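# Place the hot dish on the trivet using a towel

## Task

Put the hot dish down so it lies level and centred on the trivet, with the towel not sandwiched between dish and trivet; the robot may contact the dish, its handles too, only with the towel in between.

## Robot and tools

Robot: two arms, left_arm and right_arm. The right arm carries a right hand, the left arm a mirrored left hand. Each hand has index, middle and ring fingers plus a thumb, all hard plastic with rubber tips. A camera stand sits behind the arms. Loose objects may occasionally get a small push from outside.

Frames. Scene frame: origin at table-top height midway between the nominal bases, +z up, +x out over the table, left_arm on the +y side. Bases in that frame: left_arm (+0.033, +0.482, +0.049) m, right_arm (-0.036, -0.372, +0.049) m, both almost unrotated. Reported hand positions (m), quat_wxyz and velocities (m/s, rad/s) are in each arm's own base frame and may be off by a few cm. Fixed cameras and the table use the scene frame. Offsets are along the current Hand target's own axes: +z along straight fingers toward the tips, +y out of the palm face, +x across the palm away from the thumb on the right hand but toward the thumb on the left. The palm face is at y = -0.062; straight fingertips end about z = +0.12; a rigid mast near the wrist on the palm side (x +0.05 to +0.10, sign flipped on the left hand; z -0.16 to -0.11; y up to +0.06) can strike things.

A row is 48 numbers, each in [-1, 1], always covering both arms: left dx, dy, dz, rx, ry, rz; 16 left hand motor goals; left current_limit; left speed; then the same 24 for the right arm. Pose numbers are offsets, not poses: 1.0 equals 0.6 m or 180 degrees, and rx, ry, rz form one rotation vector. Every row of an action counts from the Hand target at that action's start, so resending an offset moves further. Six zeros re-request the current Hand target.

Hand motor order per arm: index_abd, index_mcp, index_pip, index_dip, middle_abd, middle_mcp, middle_pip, middle_dip, ring_abd, ring_mcp, ring_pip, ring_dip, thumb_cmc, thumb_axl, thumb_mcp, thumb_ipl. These are absolute goal angles scaled between stops (degrees at +1, at -1; straight value): _abd (+60, -60; 0.00), _mcp (+128, -18; -0.75), _pip (+108, -29; -0.58), _dip (+117, -21; -0.70), thumb_cmc (+120, -20; -0.71), thumb_axl (+140, -27; -0.68), thumb_mcp (+109, -69; -0.23), thumb_ipl (+108, -77; -0.17). Toward +1 the fingers curl toward the palm and the thumb swings in front of the palm. current_limit maps -1..+1 to 0..550 mA (floor 11 mA); speed gives (speed+1)/2 of 8.5 rad/s. Defaults 0.4 and -0.6. A zero is a real goal, so to leave a hand unchanged resend its hand_goal, hand_current_limit and hand_speed.

Tools:
- execute_actions(actions, cameras): actions is a list of actions; each action is up to 15 rows at 1/30 s each, a short one repeating its last row. Images come back if actions is empty or cameras names them ("all", or cam_high, cam_left_wrist, cam_right_wrist).
- move(target, speed, blend, blocking, cameras): straight-line paths to one row or a list of up to 15 rows; every row's offsets count from the same starting Hand targets. speed in m/s, 0.002 to 1, default 0.25 (turns up to twice that in rad/s); blend in m, 0 means stop at each point. Hand numbers of the first row go out at once; those of later rows only once everything rests at that point. Paths take 0.5 to 10 s, ignore obstacles, and lag or overshoot more when fast. The result adds a move: line with the ending (done, off_target, moving, held, fault) and limits (paced = pose clipped, held = steps withheld).
- wait(seconds 0 to 10): holds last commands.
- stop: brakes a running move.
- zoom_image(camera, region [x0, y0, x1, y1] pixels, at most 504 by 504) on the newest image. cam_high is 896x504, wrist cameras 672x504.
- clear_fault(arm): clears a reported torque fault.
- finished_scene(scene): the current scene's number; irreversible, and the goal must hold without the robot.

Motion. Each control step the commanded pose is clipped to 70 mm and 16 degrees from the measured pose; Hand target is the clipped last command. A hand often stops short; resend zeros or the missing offset. A blocked arm keeps pushing until you command its target back behind the hand point. Avoid paths near an arm's own base (shoulder posture may flip) and a wrist near the waist axis. The controller blocks arm parts from nearing the other arm but not closing fingers.

Results: hand pose and velocities (left out when Joint velocities read within noise), joint positions and torques (whole drive output, sign toward larger position), hand_goal, hand_measured, hand_current_ma, hand_state (moving, goal, blocked, overload), current limit and speed, temperatures.

Avoid: touching the dish bare-handed, dropping it or letting go while it moves, anything leaving the table, hard hits on fixed or heavy objects, pressing the arms or hands into each other. Torque fault limits (N m): waist 55.8, shoulder 55.8, elbow 46.5, forearm roll 25.1, wrist pitch 15, wrist roll 16.5; a faulted arm stops until clear_fault and drops new hand numbers. A hand motor at 495 mA or more for 5 s shuts off for 10 s. Motors at 65 °C give MOTOR HOT; at 80 °C the arm brakes for 30 s or more. After a HAND FAULT line, later calls in the same reply are skipped.

Each tool is called after "Call:" as a command line: name --argument value for each argument, lists and objects as JSON in quotes; but a table of rows of numbers goes row by row, as --pt "numbers of a row", without its own name.

## Session

Call:
execute_actions --actions '[]'

Call:
zoom_image --camera "cam_high" --region '[300, 130, 650, 380]'

Scene clock: 0.00 s.
left_arm: end_effector_position=(+0.1552, -0.1203, +0.1749) hand_goal=(+0.000, -0.754, -0.576, -0.696, +0.000, -0.754, -0.576, -0.696, +0.000, -0.754, -0.576, -0.696, -0.714, -0.678, -0.226, -0.168) hand_measured=(+0.000, -0.754, -0.576, -0.696, +0.000, -0.754, -0.576, -0.696, +0.000, -0.754, -0.576, -0.696, -0.714, -0.678, -0.226, -0.168) hand_current_ma=(+0, +0, +0, +0, +0, +0, +0, +0, +0, +0, +0, +0, +0, +0, +0, +0) hand_state=(goal, goal, goal, goal, goal, goal, goal, goal, goal, goal, goal, goal, goal, goal, goal, goal) hand_current_limit=0.40 hand_speed=-0.60 end_effector_quat_wxyz=(-0.446, -0.434, +0.770, -0.140) | right_arm: end_effector_position=(+0.4772, +0.4534, +0.2073) hand_goal=(+0.000, -0.754, -0.576, -0.696, +0.000, -0.754, -0.576, -0.696, +0.000, -0.754, -0.576, -0.696, -0.714, -0.678, -0.226, -0.168) hand_measured=(+0.000, -0.754, -0.576, -0.696, +0.000, -0.754, -0.576, -0.696, +0.000, -0.754, -0.576, -0.696, -0.714, -0.678, -0.226, -0.168) hand_current_ma=(+0, +0, +0, +0, +0, +0, +0, +0, +0, +0, +0, +0, +0, +0, +0, +0) hand_state=(goal, goal, goal, goal, goal, goal, goal, goal, goal, goal, goal, goal, goal, goal, goal, goal) hand_current_limit=0.40 hand_speed=-0.60 end_effector_quat_wxyz=(-0.023, +0.924, +0.382, +0.014)
Joint positions: left_arm=[-0.071 -0.563 -0.551 -0.895 -0.964 -0.196] | right_arm=[0.876 -0.781 -1.529 0.044 -0.703 -3.082]
Joint velocities: within noise
Joint torques (N m): no reading
Motor temperatures (°C): left_arm=[25 22 26 26 22 26] | right_arm=[24 22 24 20 22 26]
Hand target: left_arm +0.1552, -0.1203, +0.1749; -0.446, -0.434, +0.770, -0.140 | right_arm +0.4772, +0.4534, +0.2073; -0.023, +0.924, +0.382, +0.014

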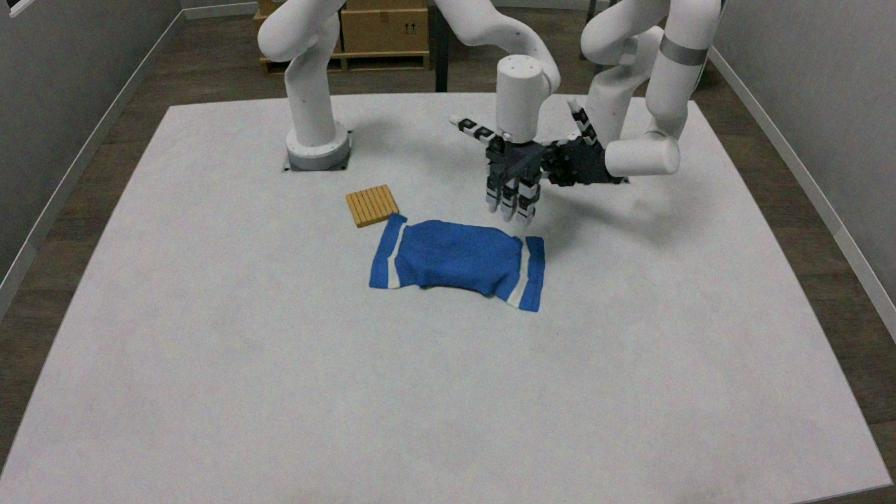

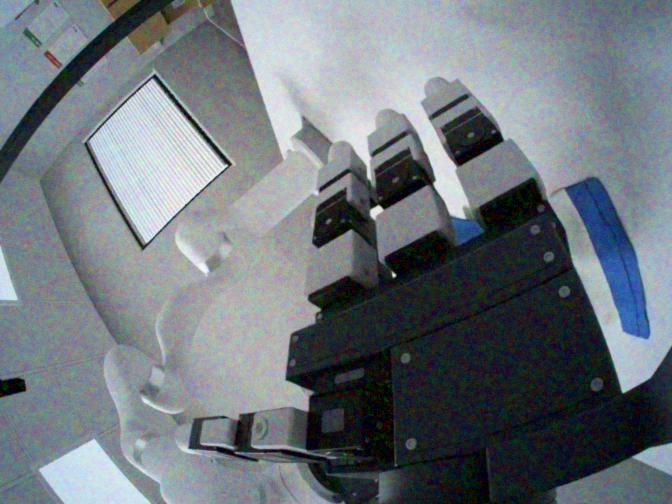

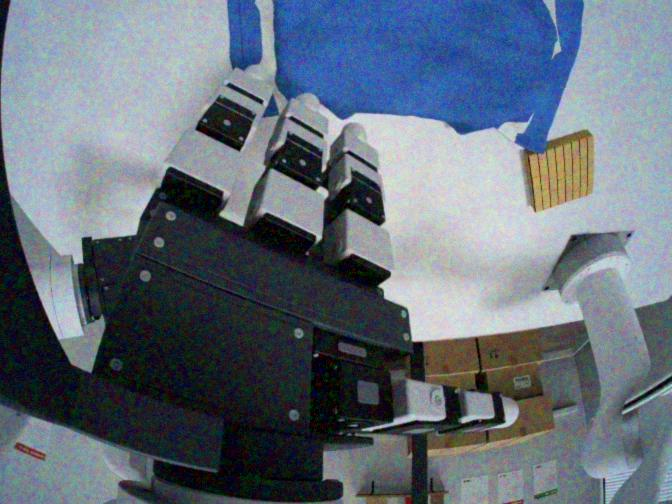

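Scaled by 1.440 from the camera's 896x504 image, which has a finer 1280x720 frame.

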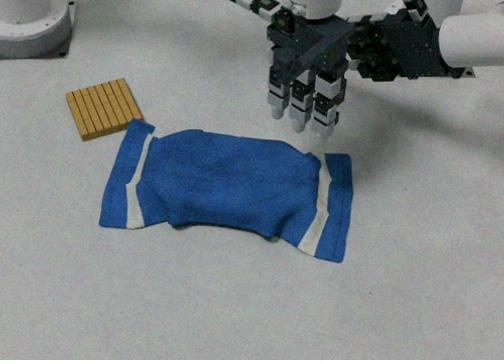

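Call:
zoom_image --camera "cam_high" --region '[360, 205, 550, 320]'

Call:
zoom_image --camera "cam_right_wrist" --region '[200, 0, 620, 240]'

Scaled by 2.653 from the camera's 896x504 image, which has a finer 1280x720 frame.

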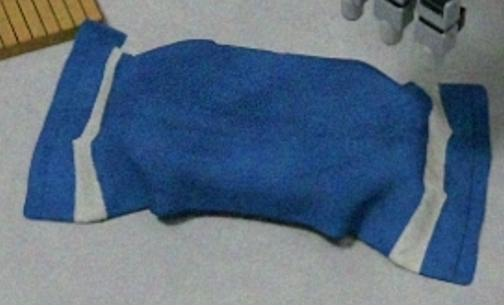

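Scaled by 1.200 from the camera's 672x504 image, which has a finer 960x720 frame.

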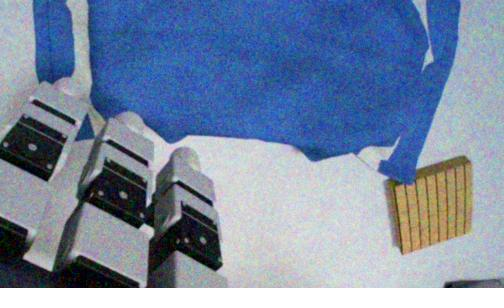

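Call:
move --pt "0.116 -0.0375 -0.141 0 0 0 0.167 -0.479 -0.212 -0.406 0 -0.479 -0.212 -0.406 -0.167 -0.479 -0.212 -0.406 -0.714 -0.678 -0.226 -0.168 0.4 -0.6 -0.1587 0.1207 -0.1492 0 0 0.611 0.167 -0.479 -0.212 -0.406 0 -0.479 -0.212 -0.406 -0.167 -0.479 -0.212 -0.406 -0.714 -0.678 -0.226 -0.168 0.4 -0.6" --pt "-0.0043 -0.5237 -0.1543 0.3269 -0.1443 -0.5479 0.167 -0.479 -0.212 -0.406 0 -0.479 -0.212 -0.406 -0.167 -0.479 -0.212 -0.406 -0.714 -0.678 -0.226 -0.168 0.4 -0.6 -0.3345 0.2203 0.039 0.0089 -0.019 -0.6814 0.167 -0.479 -0.212 -0.406 0 -0.479 -0.212 -0.406 -0.167 -0.479 -0.212 -0.406 -0.714 -0.678 -0.226 -0.168 0.4 -0.6" --speed 0.5 --blend 0.03 --cameras '["all"]'

Call:
zoom_image --camera "cam_high" --region '[340, 170, 580, 320]'

Scene clock: 223.27 s.
left_arm: end_effector_position=(+0.4574, -0.2466, +0.1715) hand_goal=(+0.166, -0.480, -0.212, -0.406, +0.000, -0.480, -0.212, -0.406, -0.168, -0.480, -0.212, -0.406, -0.714, -0.678, -0.226, -0.168) hand_measured=(+0.166, -0.488, -0.216, -0.410, +0.000, -0.486, -0.216, -0.408, -0.164, -0.488, -0.216, -0.408, -0.714, -0.678, -0.224, -0.168) hand_current_ma=(+0, -2, -1, -1, +0, -2, -1, +0, +1, -2, -1, +0, +0, +0, +0, +0) hand_state=(goal, goal, goal, goal, goal, goal, goal, goal, goal, goal, goal, goal, goal, goal, goal, goal) hand_current_limit=0.40 hand_speed=-0.60 end_effector_quat_wxyz=(+0.000, +0.994, -0.111, +0.001) | right_arm: end_effector_position=(+0.4285, +0.2197, +0.1711) hand_goal=(+0.166, -0.480, -0.212, -0.406, +0.000, -0.480, -0.212, -0.406, -0.168, -0.480, -0.212, -0.406, -0.714, -0.678, -0.226, -0.168) hand_measured=(+0.162, -0.486, -0.218, -0.410, +0.000, -0.486, -0.218, -0.410, -0.164, -0.486, -0.218, -0.408, -0.714, -0.678, -0.224, -0.168) hand_current_ma=(-1, -3, -2, -1, +0, -3, -2, -1, +1, -3, -2, -1, +0, +0, +1, +0) hand_state=(goal, goal, goal, goal, goal, goal, goal, goal, goal, goal, goal, goal, goal, goal, goal, goal) hand_current_limit=0.40 hand_speed=-0.60 end_effector_quat_wxyz=(-0.001, +0.108, +0.994, +0.000)
Joint positions: left_arm=[-0.336 -0.442 -0.872 0.001 -0.428 -3.256] | right_arm=[0.35 -0.314 -0.681 0.001 -0.368 0.566]
Joint torques (N m): left_arm=[-2.78 46.83 -24.77 3.48 -0.9 -0.61] | right_arm=[3.51 27.79 -14.56 -0.3 -0.67 1.06]
Hand target: left_arm +0.4574, -0.2466, +0.1715; +0.000, +0.994, -0.111, +0.001 | right_arm +0.4285, +0.2197, +0.1711; -0.001, +0.108, +0.994, +0.000
Off the commanded pose: left_arm 0.000 m, 0 deg | right_arm 0.000 m, 0 deg.
move: done

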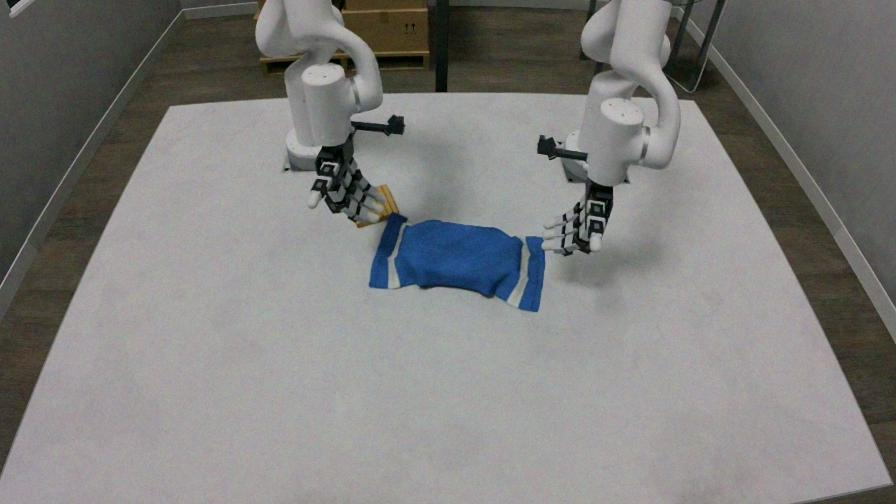

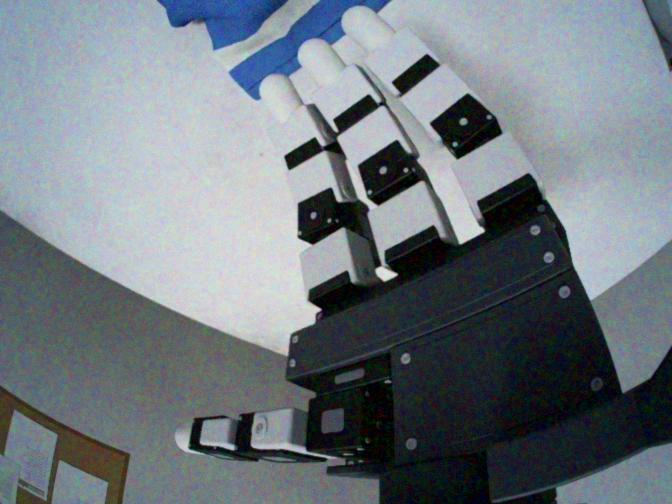

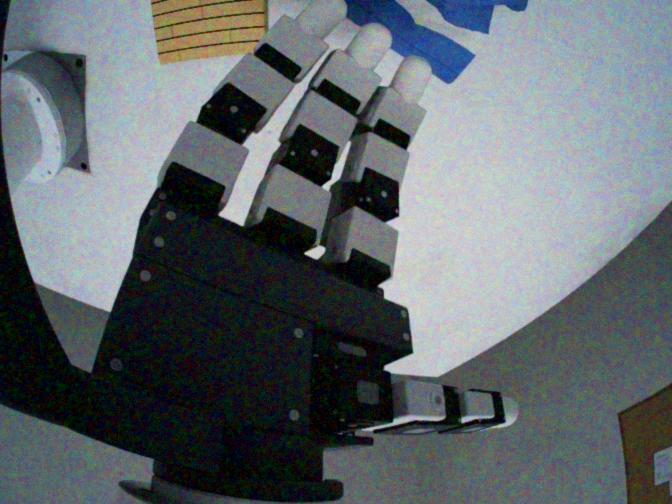

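Scaled by 2.100 from the camera's 896x504 image, which has a finer 1280x720 frame.

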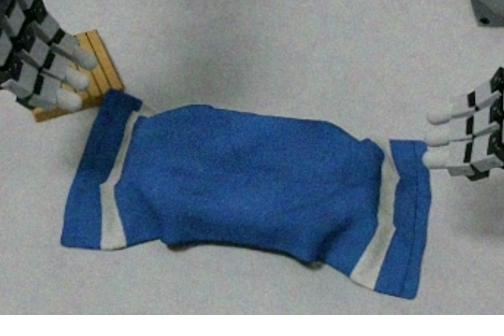

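Call:
move --target '[0,0,0.2117,0,0,0,0.167,-0.479,-0.212,-0.406,0,-0.479,-0.212,-0.406,-0.167,-0.479,-0.212,-0.406,-0.714,-0.678,-0.226,-0.168,0.4,-0.6,0,0,0.2117,0,0,0,0.167,-0.479,-0.212,-0.406,0,-0.479,-0.212,-0.406,-0.167,-0.479,-0.212,-0.406,-0.714,-0.678,-0.226,-0.168,0.4,-0.6]' --speed 0.12 --cameras '["all"]'

Call:
zoom_image --camera "cam_high" --region '[340, 170, 580, 320]'

Scene clock: 246.80 s.
left_arm: end_effector_position=(+0.4577, -0.2466, +0.0446) hand_goal=(+0.166, -0.480, -0.212, -0.406, +0.000, -0.480, -0.212, -0.406, -0.168, -0.480, -0.212, -0.406, -0.714, -0.678, -0.226, -0.168) hand_measured=(+0.166, -0.488, -0.216, -0.410, +0.000, -0.486, -0.216, -0.408, -0.164, -0.488, -0.216, -0.408, -0.714, -0.678, -0.224, -0.168) hand_current_ma=(+0, -2, -1, -1, +0, -2, -1, +0, +1, -2, -1, +0, +0, +0, +0, +0) hand_state=(goal, goal, goal, goal, goal, goal, goal, goal, goal, goal, goal, goal, goal, goal, goal, goal) hand_current_limit=0.40 hand_speed=-0.60 end_effector_quat_wxyz=(+0.000, +0.994, -0.111, +0.001) | right_arm: end_effector_position=(+0.4283, +0.2197, +0.0441) hand_goal=(+0.166, -0.480, -0.212, -0.406, +0.000, -0.480, -0.212, -0.406, -0.168, -0.480, -0.212, -0.406, -0.714, -0.678, -0.226, -0.168) hand_measured=(+0.162, -0.486, -0.218, -0.410, +0.000, -0.486, -0.218, -0.410, -0.164, -0.486, -0.218, -0.408, -0.714, -0.678, -0.224, -0.168) hand_current_ma=(-1, -3, -2, -1, +0, -3, -2, -1, +1, -3, -2, -1, +0, +0, +1, +0) hand_state=(goal, goal, goal, goal, goal, goal, goal, goal, goal, goal, goal, goal, goal, goal, goal, goal) hand_current_limit=0.40 hand_speed=-0.60 end_effector_quat_wxyz=(-0.001, +0.108, +0.994, +0.000)
Joint positions: left_arm=[-0.336 -0.721 -0.9 0.003 -0.177 -3.258] | right_arm=[0.35 -0.636 -0.711 0.003 -0.076 0.564]
Joint torques (N m): left_arm=[-3 42.77 -19.45 -1.56 1.15 0.48] | right_arm=[3.61 25.61 -15.31 0.5 1.54 -0.69]
Hand target: left_arm +0.4576, -0.2466, +0.0445; +0.000, +0.994, -0.111, +0.001 | right_arm +0.4283, +0.2197, +0.0441; -0.001, +0.108, +0.994, +0.000
Off the commanded pose: left_arm 0.000 m, 0 deg | right_arm 0.000 m, 0 deg.
move: done

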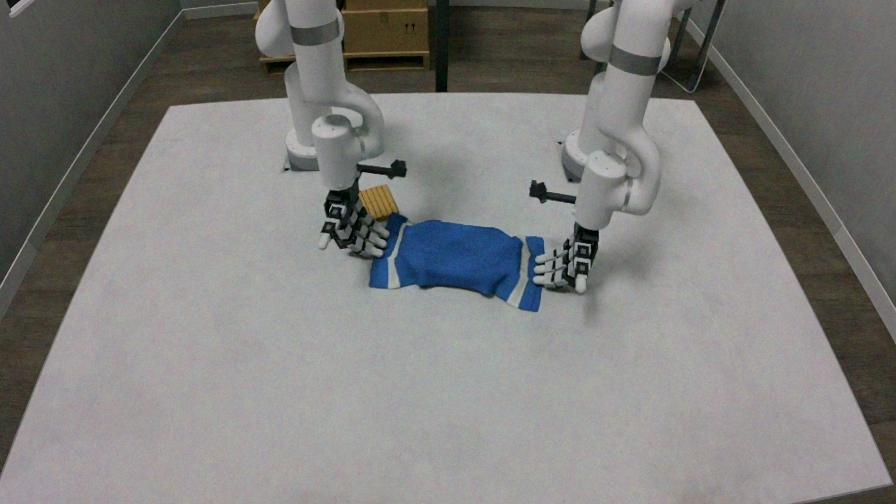

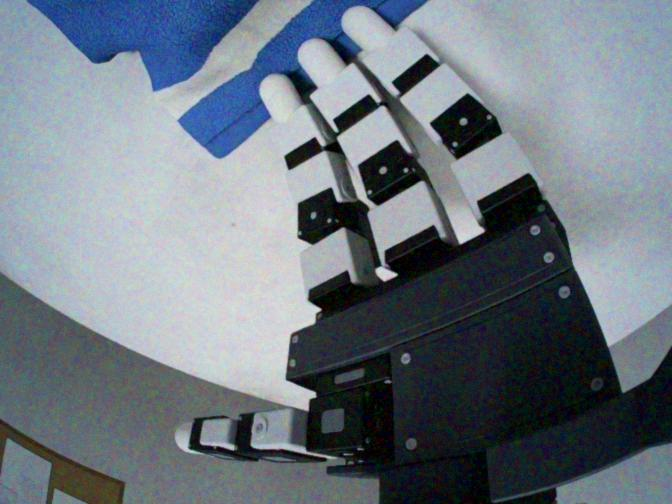

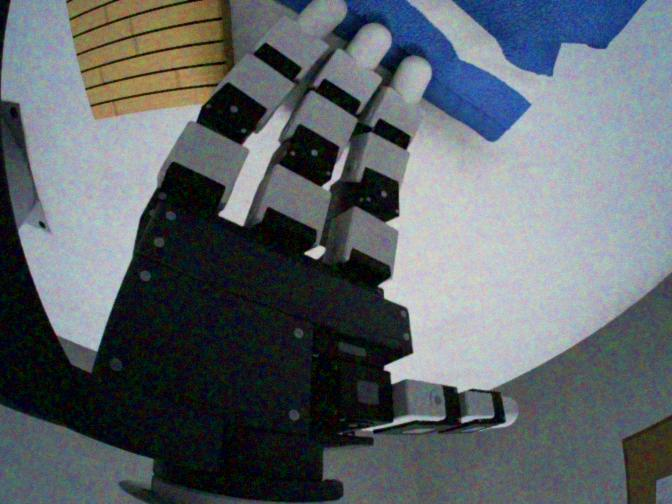

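Scaled by 2.100 from the camera's 896x504 image, which has a finer 1280x720 frame.

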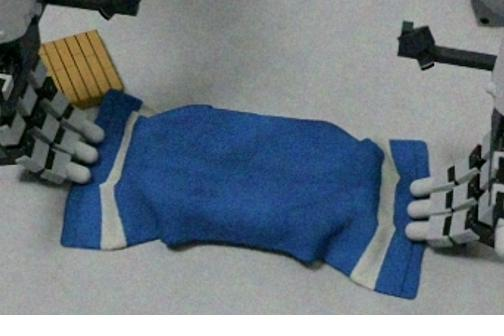

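Call:
zoom_image --camera "cam_high" --region '[340, 205, 440, 275]'

Call:
zoom_image --camera "cam_high" --region '[490, 225, 590, 320]'

Scaled by 5.040 from the camera's 896x504 image, which has a finer 1280x720 frame.

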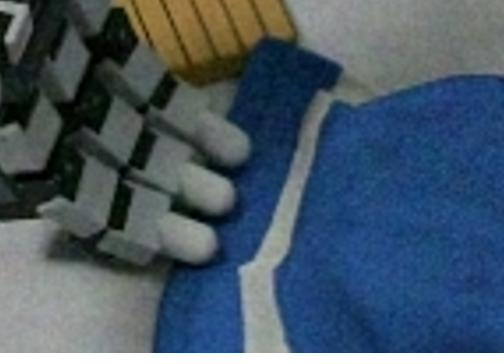

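Scaled by 5.040 from the camera's 896x504 image, which has a finer 1280x720 frame.

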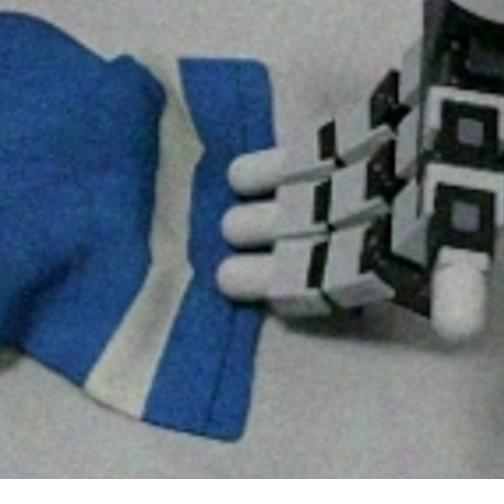

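Call:
zoom_image --camera "cam_right_wrist" --region '[270, 0, 670, 150]'

Call:
zoom_image --camera "cam_left_wrist" --region '[0, 0, 440, 170]'

Scaled by 1.260 from the camera's 672x504 image, which has a finer 960x720 frame.

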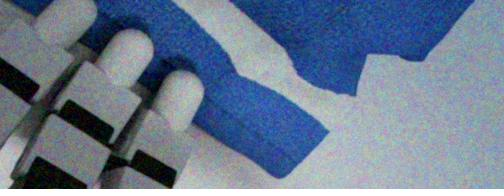

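Scaled by 1.145 from the camera's 672x504 image, which has a finer 960x720 frame.

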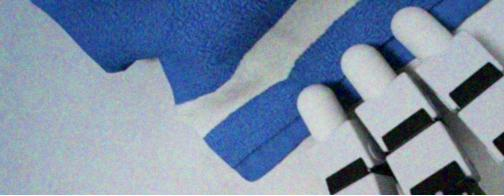

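Call:
move --target '[-0.0167,0.0917,0,0,0,0,0.167,-0.479,-0.212,-0.406,0,-0.479,-0.212,-0.406,-0.167,-0.479,-0.212,-0.406,-0.714,-0.678,-0.226,-0.168,0.4,-0.6,0,0.0917,0,0,0,0,0.167,-0.479,-0.212,-0.406,0,-0.479,-0.212,-0.406,-0.167,-0.479,-0.212,-0.406,-0.714,-0.678,-0.226,-0.168,0.4,-0.6]' --speed 0.05 --cameras '["all"]'

Call:
zoom_image --camera "cam_high" --region '[340, 170, 580, 320]'

Scene clock: 350.03 s.
left_arm: end_effector_position=(+0.4357, -0.2981, +0.0445) hand_goal=(+0.166, -0.480, -0.212, -0.406, +0.000, -0.480, -0.212, -0.406, -0.168, -0.480, -0.212, -0.406, -0.714, -0.678, -0.226, -0.168) hand_measured=(+0.166, -0.488, -0.216, -0.410, +0.000, -0.486, -0.216, -0.408, -0.164, -0.488, -0.216, -0.408, -0.714, -0.678, -0.224, -0.168) hand_current_ma=(+0, -2, -1, -1, +0, -2, -1, +0, +1, -2, -1, +0, +0, +0, +0, +0) hand_state=(goal, goal, goal, goal, goal, goal, goal, goal, goal, goal, goal, goal, goal, goal, goal, goal) hand_current_limit=0.40 hand_speed=-0.60 end_effector_quat_wxyz=(+0.000, +0.994, -0.111, +0.001) | right_arm: end_effector_position=(+0.4402, +0.2734, +0.0440) hand_goal=(+0.166, -0.480, -0.212, -0.406, +0.000, -0.480, -0.212, -0.406, -0.168, -0.480, -0.212, -0.406, -0.714, -0.678, -0.226, -0.168) hand_measured=(+0.162, -0.486, -0.218, -0.410, +0.000, -0.486, -0.218, -0.410, -0.164, -0.486, -0.218, -0.408, -0.714, -0.678, -0.224, -0.168) hand_current_ma=(-1, -3, -2, -1, +0, -3, -2, -1, +1, -3, -2, +0, +0, +0, +1, +0) hand_state=(goal, goal, goal, goal, goal, goal, goal, goal, goal, goal, goal, goal, goal, goal, goal, goal) hand_current_limit=0.40 hand_speed=-0.60 end_effector_quat_wxyz=(-0.001, +0.108, +0.994, +0.000)
Joint positions: left_arm=[-0.453 -0.72 -0.898 0.004 -0.177 -3.375] | right_arm=[0.454 -0.675 -0.799 0.004 -0.124 0.667]
Joint torques (N m): left_arm=[-3.08 43.9 -18.84 3.05 -0.98 -0.38] | right_arm=[4.05 25.31 -15.84 -0.43 -0.6 1.12]
Hand target: left_arm +0.4357, -0.2981, +0.0445; +0.000, +0.994, -0.111, +0.001 | right_arm +0.4402, +0.2735, +0.0440; -0.001, +0.108, +0.994, +0.000
Off the commanded pose: left_arm 0.000 m, 0 deg | right_arm 0.000 m, 0 deg.
move: done

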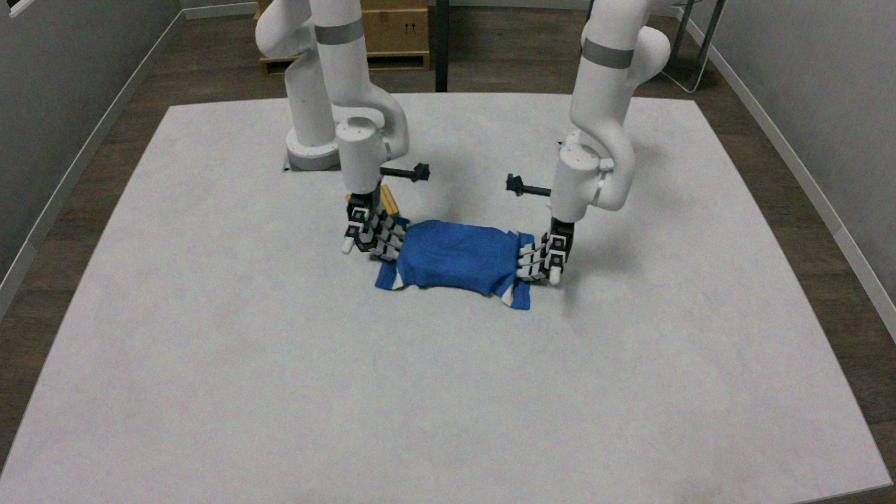

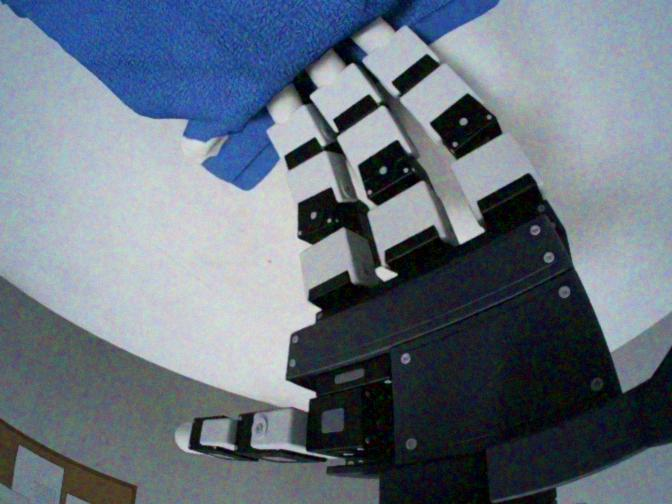

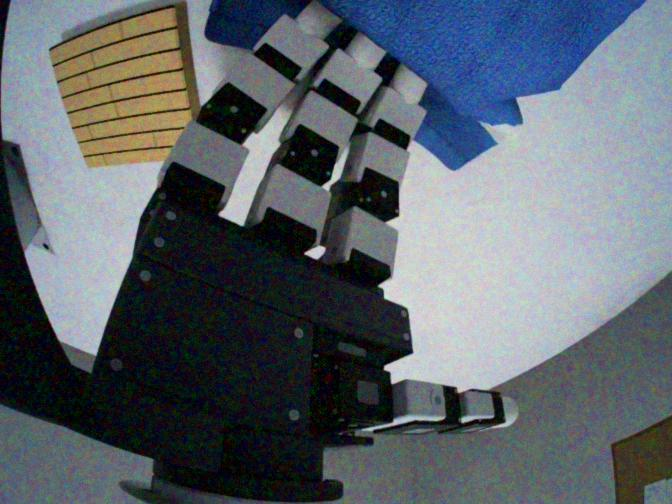

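Scaled by 2.100 from the camera's 896x504 image, which has a finer 1280x720 frame.

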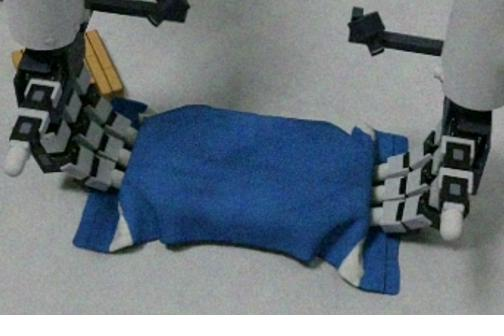

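Call:
move --target '[0,0.0133,0,0,0,0,0.167,-0.479,-0.212,-0.406,0,-0.479,-0.212,-0.406,-0.167,-0.479,-0.212,-0.406,-0.714,-0.678,-0.226,-0.168,0.4,-0.6,0,0.0133,0,0,0,0,0.167,-0.479,-0.212,-0.406,0,-0.479,-0.212,-0.406,-0.167,-0.479,-0.212,-0.406,-0.714,-0.678,-0.226,-0.168,0.4,-0.6]' --speed 0.04

Call:
move --target '[0,0.01,0,0,0,0,0.167,-0.479,-0.212,-0.406,0,-0.479,-0.212,-0.406,-0.167,-0.479,-0.212,-0.406,-0.714,-0.678,-0.226,-0.168,0.4,-0.6,0,0.01,0,0,0,0,0.167,-0.479,-0.212,-0.406,0,-0.479,-0.212,-0.406,-0.167,-0.479,-0.212,-0.406,-0.714,-0.678,-0.226,-0.168,0.4,-0.6]' --speed 0.04 --cameras '["all"]'

Call:
zoom_image --camera "cam_high" --region '[340, 170, 580, 320]'

Scene clock: 363.50 s.
left_arm: end_effector_position=(+0.4339, -0.3058, +0.0445) hand_goal=(+0.166, -0.480, -0.212, -0.406, +0.000, -0.480, -0.212, -0.406, -0.168, -0.480, -0.212, -0.406, -0.714, -0.678, -0.226, -0.168) hand_measured=(+0.166, -0.494, -0.216, -0.410, +0.000, -0.486, -0.216, -0.408, -0.164, -0.488, -0.216, -0.408, -0.714, -0.678, -0.224, -0.168) hand_current_ma=(+0, -6, -1, -1, +0, -2, -1, +0, +1, -2, -1, +0, +0, +0, +0, +0) hand_state=(goal, goal, goal, goal, goal, goal, goal, goal, goal, goal, goal, goal, goal, goal, goal, goal) hand_current_limit=0.40 hand_speed=-0.60 end_effector_quat_wxyz=(+0.000, +0.994, -0.111, +0.001) | right_arm: end_effector_position=(+0.4419, +0.2812, +0.0440) hand_goal=(+0.166, -0.480, -0.212, -0.406, +0.000, -0.480, -0.212, -0.406, -0.168, -0.480, -0.212, -0.406, -0.714, -0.678, -0.226, -0.168) hand_measured=(+0.162, -0.486, -0.218, -0.408, +0.000, -0.486, -0.218, -0.410, -0.164, -0.486, -0.216, -0.408, -0.714, -0.678, -0.224, -0.168) hand_current_ma=(-1, -3, -2, -1, +0, -3, -2, -1, +1, -3, -2, +0, +0, +0, +1, +0) hand_state=(goal, goal, goal, goal, goal, goal, goal, goal, goal, goal, goal, goal, goal, goal, goal, goal) hand_current_limit=0.40 hand_speed=-0.60 end_effector_quat_wxyz=(-0.001, +0.108, +0.994, +0.000)
Joint positions: left_arm=[-0.469 -0.723 -0.904 0.004 -0.18 -3.391] | right_arm=[0.468 -0.682 -0.813 0.004 -0.132 0.682]
Joint torques (N m): left_arm=[-5.02 44.23 -19.48 2.34 -0.89 -0.44] | right_arm=[3.35 25.63 -16.44 -0.66 -0.51 1.13]
Hand target: left_arm +0.4339, -0.3058, +0.0445; +0.000, +0.994, -0.111, +0.001 | right_arm +0.4419, +0.2812, +0.0440; -0.001, +0.108, +0.994, +0.000
Off the commanded pose: left_arm 0.000 m, 0 deg | right_arm 0.000 m, 0 deg.
move: done

Scene clock: 364.27 s.
left_arm: end_effector_position=(+0.4326, -0.3116, +0.0445) hand_goal=(+0.166, -0.480, -0.212, -0.406, +0.000, -0.480, -0.212, -0.406, -0.168, -0.480, -0.212, -0.406, -0.714, -0.678, -0.226, -0.168) hand_measured=(+0.166, -0.506, -0.222, -0.410, +0.000, -0.498, -0.220, -0.408, -0.164, -0.498, -0.220, -0.408, -0.714, -0.678, -0.224, -0.168) hand_current_ma=(+0, -20, -4, -1, +0, -11, -2, +0, +1, -11, -2, +0, +0, +0, +0, +0) hand_state=(goal, blocked, goal, goal, goal, goal, goal, goal, goal, goal, goal, goal, goal, goal, goal, goal) hand_current_limit=0.40 hand_speed=-0.60 end_effector_quat_wxyz=(+0.000, +0.994, -0.111, +0.001) | right_arm: end_effector_position=(+0.4432, +0.2871, +0.0440) hand_goal=(+0.166, -0.480, -0.212, -0.406, +0.000, -0.480, -0.212, -0.406, -0.168, -0.480, -0.212, -0.406, -0.714, -0.678, -0.226, -0.168) hand_measured=(+0.162, -0.486, -0.218, -0.408, +0.000, -0.486, -0.218, -0.408, -0.166, -0.490, -0.216, -0.408, -0.714, -0.678, -0.224, -0.168) hand_current_ma=(-1, -3, -2, -1, +0, -3, -2, -1, +0, -7, -2, +0, +0, +0, +1, +0) hand_state=(goal, goal, goal, goal, goal, goal, goal, goal, goal, goal, goal, goal, goal, goal, goal, goal) hand_current_limit=0.40 hand_speed=-0.60 end_effector_quat_wxyz=(-0.001, +0.108, +0.994, +0.000)
Joint positions: left_arm=[-0.481 -0.725 -0.908 0.004 -0.182 -3.403] | right_arm=[0.478 -0.687 -0.823 0.003 -0.138 0.692]
Joint torques (N m): left_arm=[-3.37 44.71 -19.22 2.93 -0.62 -0.6] | right_arm=[4.77 26.64 -17.57 -0.11 -0.29 1.26]
Hand target: left_arm +0.4326, -0.3117, +0.0445; +0.000, +0.994, -0.111, +0.001 | right_arm +0.4432, +0.2871, +0.0440; -0.001, +0.108, +0.994, +0.000
Off the commanded pose: left_arm 0.000 m, 0 deg | right_arm 0.000 m, 0 deg.
move: done

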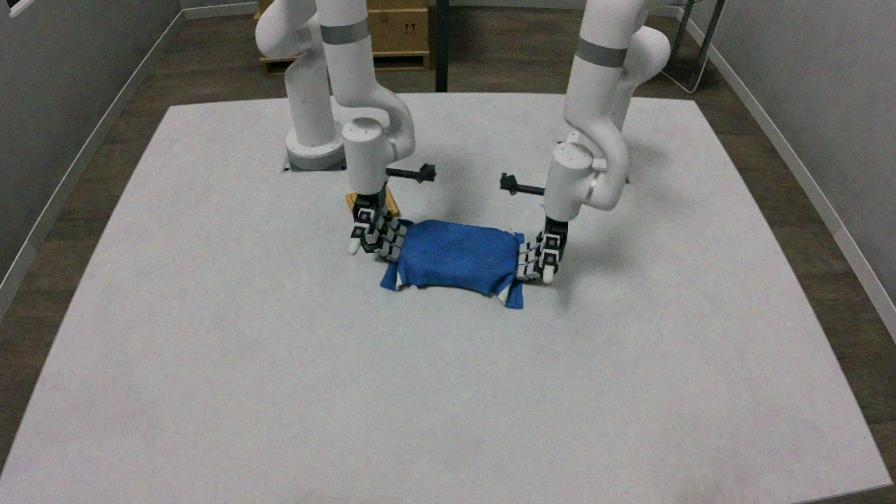

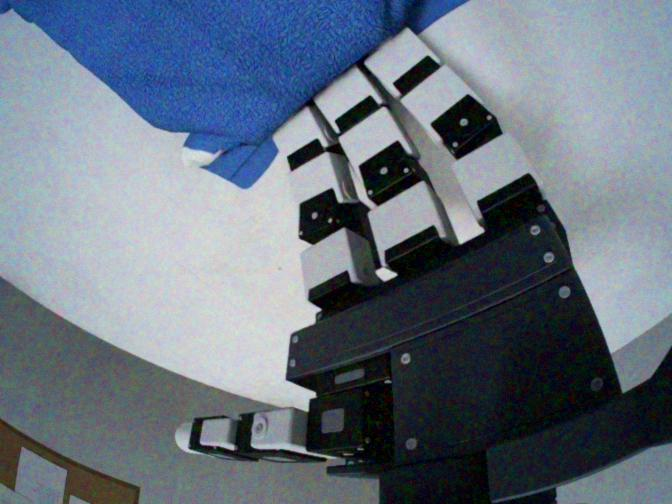

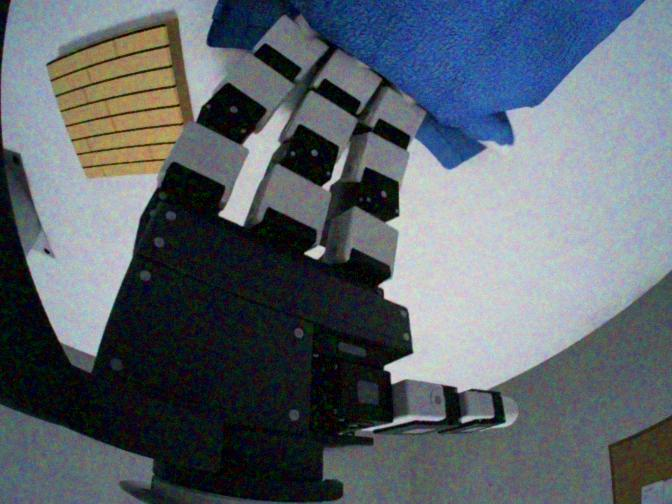

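Scaled by 2.100 from the camera's 896x504 image, which has a finer 1280x720 frame.

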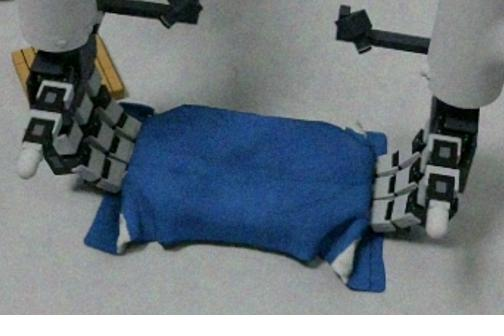

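Call:
move --target '[0,0,0,0,0,0,0.167,-0.479,-0.212,-0.188,0,-0.479,-0.212,-0.188,-0.167,-0.479,-0.212,-0.188,-0.714,-0.678,-0.226,-0.168,0.4,-0.9,0,0,0,0,0,0,0.167,-0.479,-0.212,-0.188,0,-0.479,-0.212,-0.188,-0.167,-0.479,-0.212,-0.188,-0.714,-0.678,-0.226,-0.168,0.4,-0.9]' --cameras '["cam_high"]'

Scene clock: 376.30 s.
left_arm: end_effector_position=(+0.4326, -0.3117, +0.0445) hand_goal=(+0.166, -0.480, -0.212, -0.188, +0.000, -0.480, -0.212, -0.188, -0.168, -0.480, -0.212, -0.188, -0.714, -0.678, -0.226, -0.168) hand_measured=(+0.166, -0.512, -0.236, -0.230, +0.000, -0.506, -0.230, -0.216, -0.166, -0.506, -0.230, -0.208, -0.714, -0.678, -0.224, -0.168) hand_current_ma=(+0, -28, -15, -42, +0, -18, -9, -20, +0, -19, -9, -11, +0, +0, +0, +0) hand_state=(goal, blocked, blocked, blocked, goal, blocked, goal, blocked, goal, blocked, goal, blocked, goal, goal, goal, goal) hand_current_limit=0.40 hand_speed=-0.90 end_effector_quat_wxyz=(+0.000, +0.994, -0.111, +0.001) | right_arm: end_effector_position=(+0.4432, +0.2871, +0.0440) hand_goal=(+0.166, -0.480, -0.212, -0.188, +0.000, -0.480, -0.212, -0.188, -0.168, -0.480, -0.212, -0.188, -0.714, -0.678, -0.226, -0.168) hand_measured=(+0.164, -0.508, -0.238, -0.224, +0.000, -0.504, -0.232, -0.216, -0.166, -0.504, -0.230, -0.212, -0.714, -0.678, -0.224, -0.168) hand_current_ma=(-1, -30, -24, -43, +0, -24, -15, -29, +0, -26, -13, -21, +0, +0, +1, +0) hand_state=(goal, blocked, blocked, blocked, goal, blocked, goal, blocked, goal, blocked, goal, blocked, goal, goal, goal, goal) hand_current_limit=0.40 hand_speed=-0.90 end_effector_quat_wxyz=(-0.001, +0.108, +0.994, +0.000)
Joint positions: left_arm=[-0.481 -0.725 -0.908 0.004 -0.182 -3.403] | right_arm=[0.478 -0.687 -0.823 0.003 -0.138 0.692]
Joint torques (N m): left_arm=[-0.82 53.15 -20.55 1.97 -0.45 -0.5] | right_arm=[2.62 31.84 -17.32 -0.46 -0.13 1.04]
Hand target: left_arm +0.4326, -0.3117, +0.0445; +0.000, +0.994, -0.111, +0.001 | right_arm +0.4432, +0.2871, +0.0440; -0.001, +0.108, +0.994, +0.000
Off the commanded pose: left_arm 0.000 m, 0 deg | right_arm 0.000 m, 0 deg.
move: done
Images, in order (width x height): cam_high 896x504.

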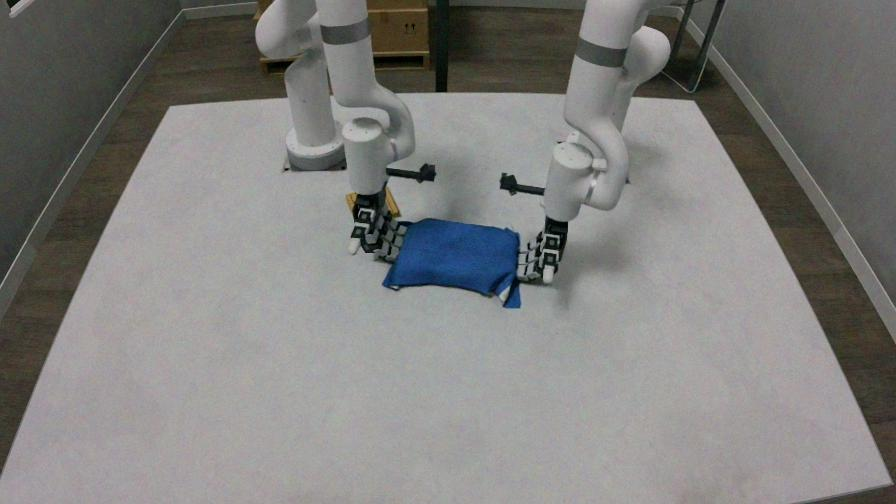

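Call:
move --target '[0,0,-0.0167,0,0,0,0.167,-0.479,-0.212,-0.188,0,-0.479,-0.212,-0.188,-0.167,-0.479,-0.212,-0.188,-0.714,-0.678,-0.226,-0.168,0.4,-0.9,0,0,-0.0167,0,0,0,0.167,-0.479,-0.212,-0.188,0,-0.479,-0.212,-0.188,-0.167,-0.479,-0.212,-0.188,-0.714,-0.678,-0.226,-0.168,0.4,-0.9]' --speed 0.03 --cameras '["all"]'

Call:
zoom_image --camera "cam_high" --region '[340, 170, 580, 320]'

Scene clock: 385.27 s.
left_arm: end_effector_position=(+0.4326, -0.3117, +0.0544) hand_goal=(+0.166, -0.480, -0.212, -0.188, +0.000, -0.480, -0.212, -0.188, -0.168, -0.480, -0.212, -0.188, -0.714, -0.678, -0.226, -0.168) hand_measured=(+0.166, -0.512, -0.236, -0.230, +0.000, -0.506, -0.230, -0.216, -0.168, -0.506, -0.230, -0.208, -0.714, -0.678, -0.224, -0.168) hand_current_ma=(+0, -28, -16, -41, +0, -18, -10, -19, +0, -19, -9, -11, +0, +0, +0, +0) hand_state=(goal, blocked, blocked, blocked, goal, blocked, goal, blocked, goal, blocked, goal, goal, goal, goal, goal, goal) hand_current_limit=0.40 hand_speed=-0.90 end_effector_quat_wxyz=(+0.000, +0.994, -0.111, +0.001) | right_arm: end_effector_position=(+0.4432, +0.2871, +0.0540) hand_goal=(+0.166, -0.480, -0.212, -0.188, +0.000, -0.480, -0.212, -0.188, -0.168, -0.480, -0.212, -0.188, -0.714, -0.678, -0.226, -0.168) hand_measured=(+0.164, -0.508, -0.238, -0.224, +0.000, -0.504, -0.232, -0.216, -0.166, -0.506, -0.230, -0.210, -0.714, -0.678, -0.224, -0.168) hand_current_ma=(-1, -31, -24, -43, +0, -25, -16, -29, +0, -26, -14, -20, +0, +0, +1, +0) hand_state=(goal, blocked, blocked, blocked, goal, blocked, goal, blocked, goal, blocked, goal, blocked, goal, goal, goal, goal) hand_current_limit=0.40 hand_speed=-0.90 end_effector_quat_wxyz=(-0.001, +0.108, +0.994, +0.000)
Joint positions: left_arm=[-0.481 -0.702 -0.903 0.004 -0.199 -3.403] | right_arm=[0.478 -0.662 -0.818 0.003 -0.157 0.693]
Joint torques (N m): left_arm=[2.1 55.89 -14.02 -2.27 -0.73 0.87] | right_arm=[-1.8 39.89 -12.47 -0.4 -0.31 1.09]
Hand target: left_arm +0.4326, -0.3117, +0.0545; +0.000, +0.994, -0.111, +0.001 | right_arm +0.4432, +0.2871, +0.0541; -0.001, +0.108, +0.994, +0.000
Off the commanded pose: left_arm 0.000 m, 0 deg | right_arm 0.000 m, 0 deg.
move: done

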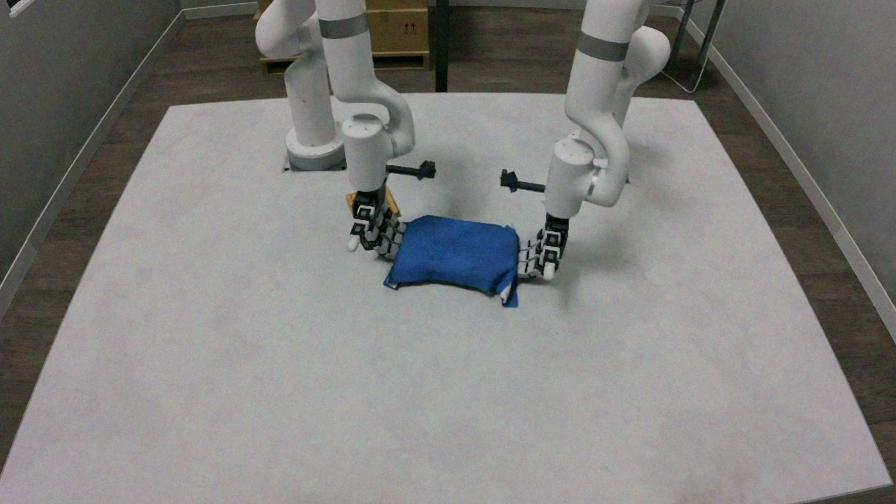

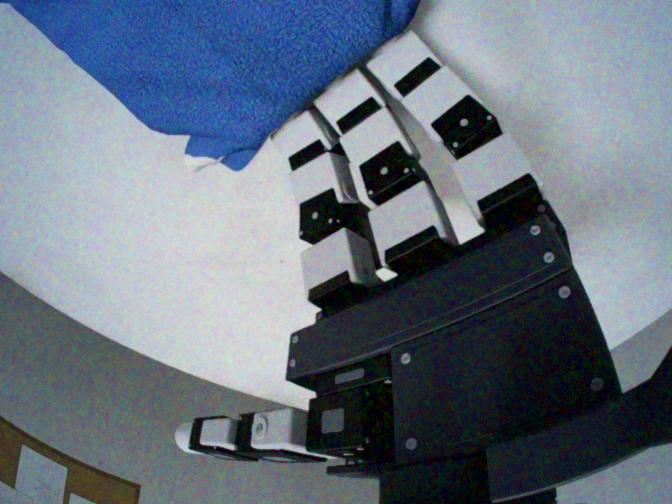

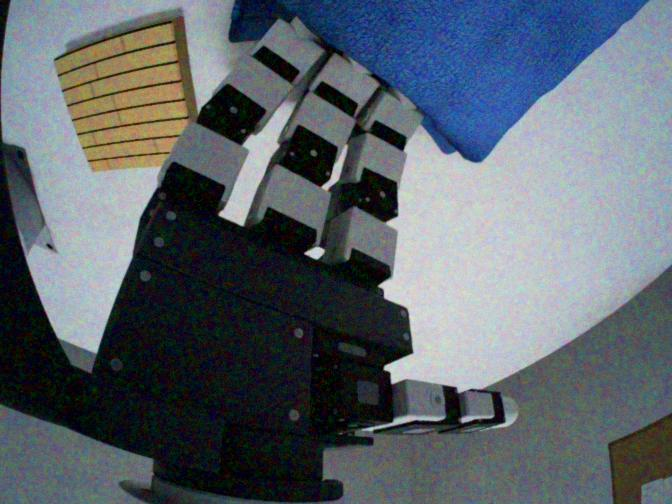

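Scaled by 2.100 from the camera's 896x504 image, which has a finer 1280x720 frame.

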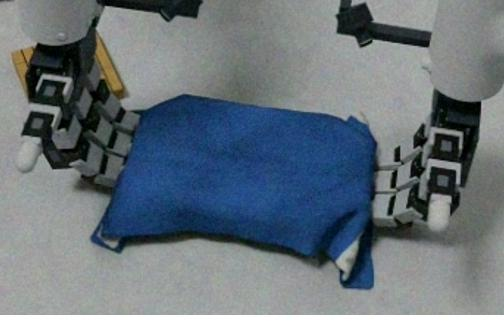

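Call:
move --target '[0,0,-0.075,0,0,0,0.167,-0.479,-0.212,-0.188,0,-0.479,-0.212,-0.188,-0.167,-0.479,-0.212,-0.188,-0.714,-0.678,-0.226,-0.168,0.4,-0.9,0,0,-0.075,0,0,0,0.167,-0.479,-0.212,-0.188,0,-0.479,-0.212,-0.188,-0.167,-0.479,-0.212,-0.188,-0.714,-0.678,-0.226,-0.168,0.4,-0.9]' --speed 0.06 --cameras '["all"]'

Call:
zoom_image --camera "cam_high" --region '[320, 160, 580, 320]'

Scene clock: 472.07 s.
left_arm: end_effector_position=(+0.4325, -0.3117, +0.0994) hand_goal=(+0.166, -0.480, -0.212, -0.188, +0.000, -0.480, -0.212, -0.188, -0.168, -0.480, -0.212, -0.188, -0.714, -0.678, -0.226, -0.168) hand_measured=(+0.166, -0.512, -0.236, -0.228, +0.000, -0.506, -0.230, -0.214, -0.168, -0.506, -0.230, -0.208, -0.714, -0.678, -0.224, -0.168) hand_current_ma=(+0, -28, -16, -40, +0, -18, -10, -18, +0, -19, -9, -11, +0, +0, +0, +0) hand_state=(goal, blocked, blocked, blocked, goal, blocked, goal, blocked, goal, blocked, goal, goal, goal, goal, goal, goal) hand_current_limit=0.40 hand_speed=-0.90 end_effector_quat_wxyz=(+0.000, +0.994, -0.111, +0.001) | right_arm: end_effector_position=(+0.4432, +0.2871, +0.0990) hand_goal=(+0.166, -0.480, -0.212, -0.188, +0.000, -0.480, -0.212, -0.188, -0.168, -0.480, -0.212, -0.188, -0.714, -0.678, -0.226, -0.168) hand_measured=(+0.164, -0.508, -0.238, -0.222, +0.000, -0.504, -0.232, -0.216, -0.166, -0.506, -0.230, -0.210, -0.714, -0.678, -0.224, -0.168) hand_current_ma=(-1, -31, -25, -41, +0, -25, -16, -27, +0, -26, -14, -20, +0, +0, +1, +0) hand_state=(goal, blocked, blocked, blocked, goal, blocked, goal, blocked, goal, blocked, goal, blocked, goal, goal, goal, goal) hand_current_limit=0.40 hand_speed=-0.90 end_effector_quat_wxyz=(-0.001, +0.108, +0.994, +0.000)
Joint positions: left_arm=[-0.481 -0.599 -0.884 0.003 -0.283 -3.402] | right_arm=[0.478 -0.553 -0.799 0.002 -0.247 0.694]
Joint torques (N m): left_arm=[-2.12 55.36 -16.56 -1.23 -0.58 0.93] | right_arm=[-2.97 35.05 -14.82 -0.13 -0.51 1.16]
Hand target: left_arm +0.4325, -0.3117, +0.0995; +0.000, +0.994, -0.111, +0.001 | right_arm +0.4433, +0.2871, +0.0991; -0.001, +0.108, +0.994, +0.000
Off the commanded pose: left_arm 0.000 m, 0 deg | right_arm 0.000 m, 0 deg.
move: done

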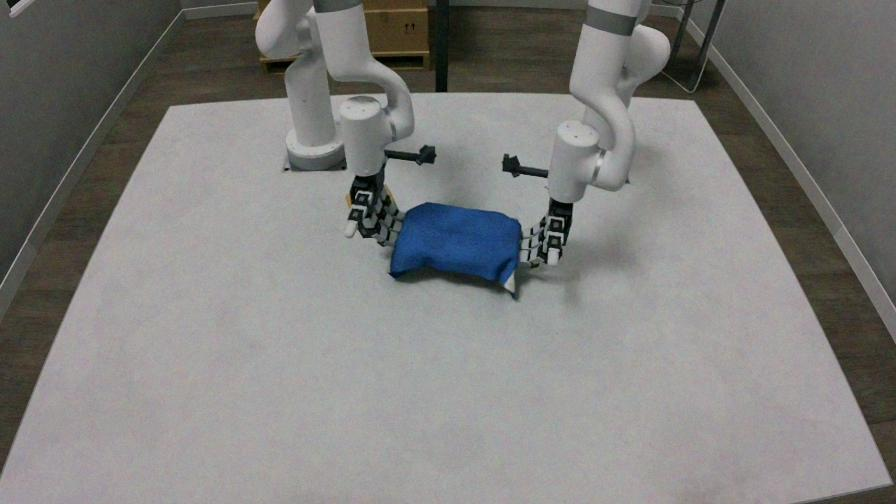

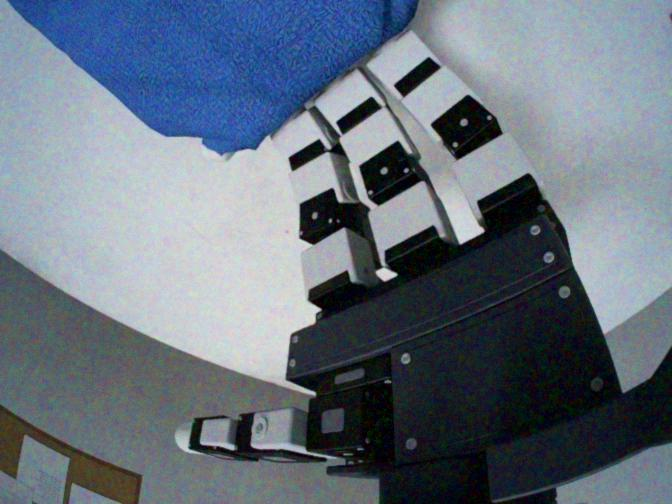

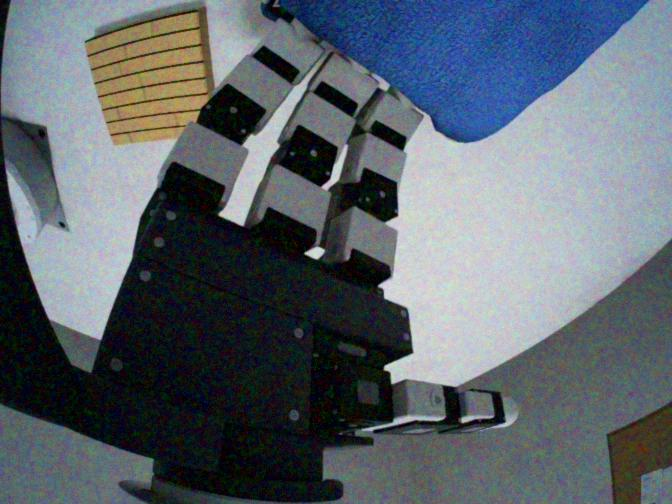

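Scaled by 1.938 from the camera's 896x504 image, which has a finer 1280x720 frame.

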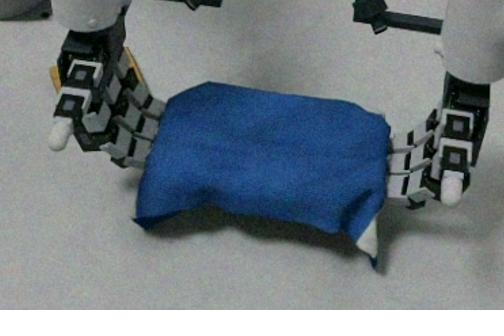

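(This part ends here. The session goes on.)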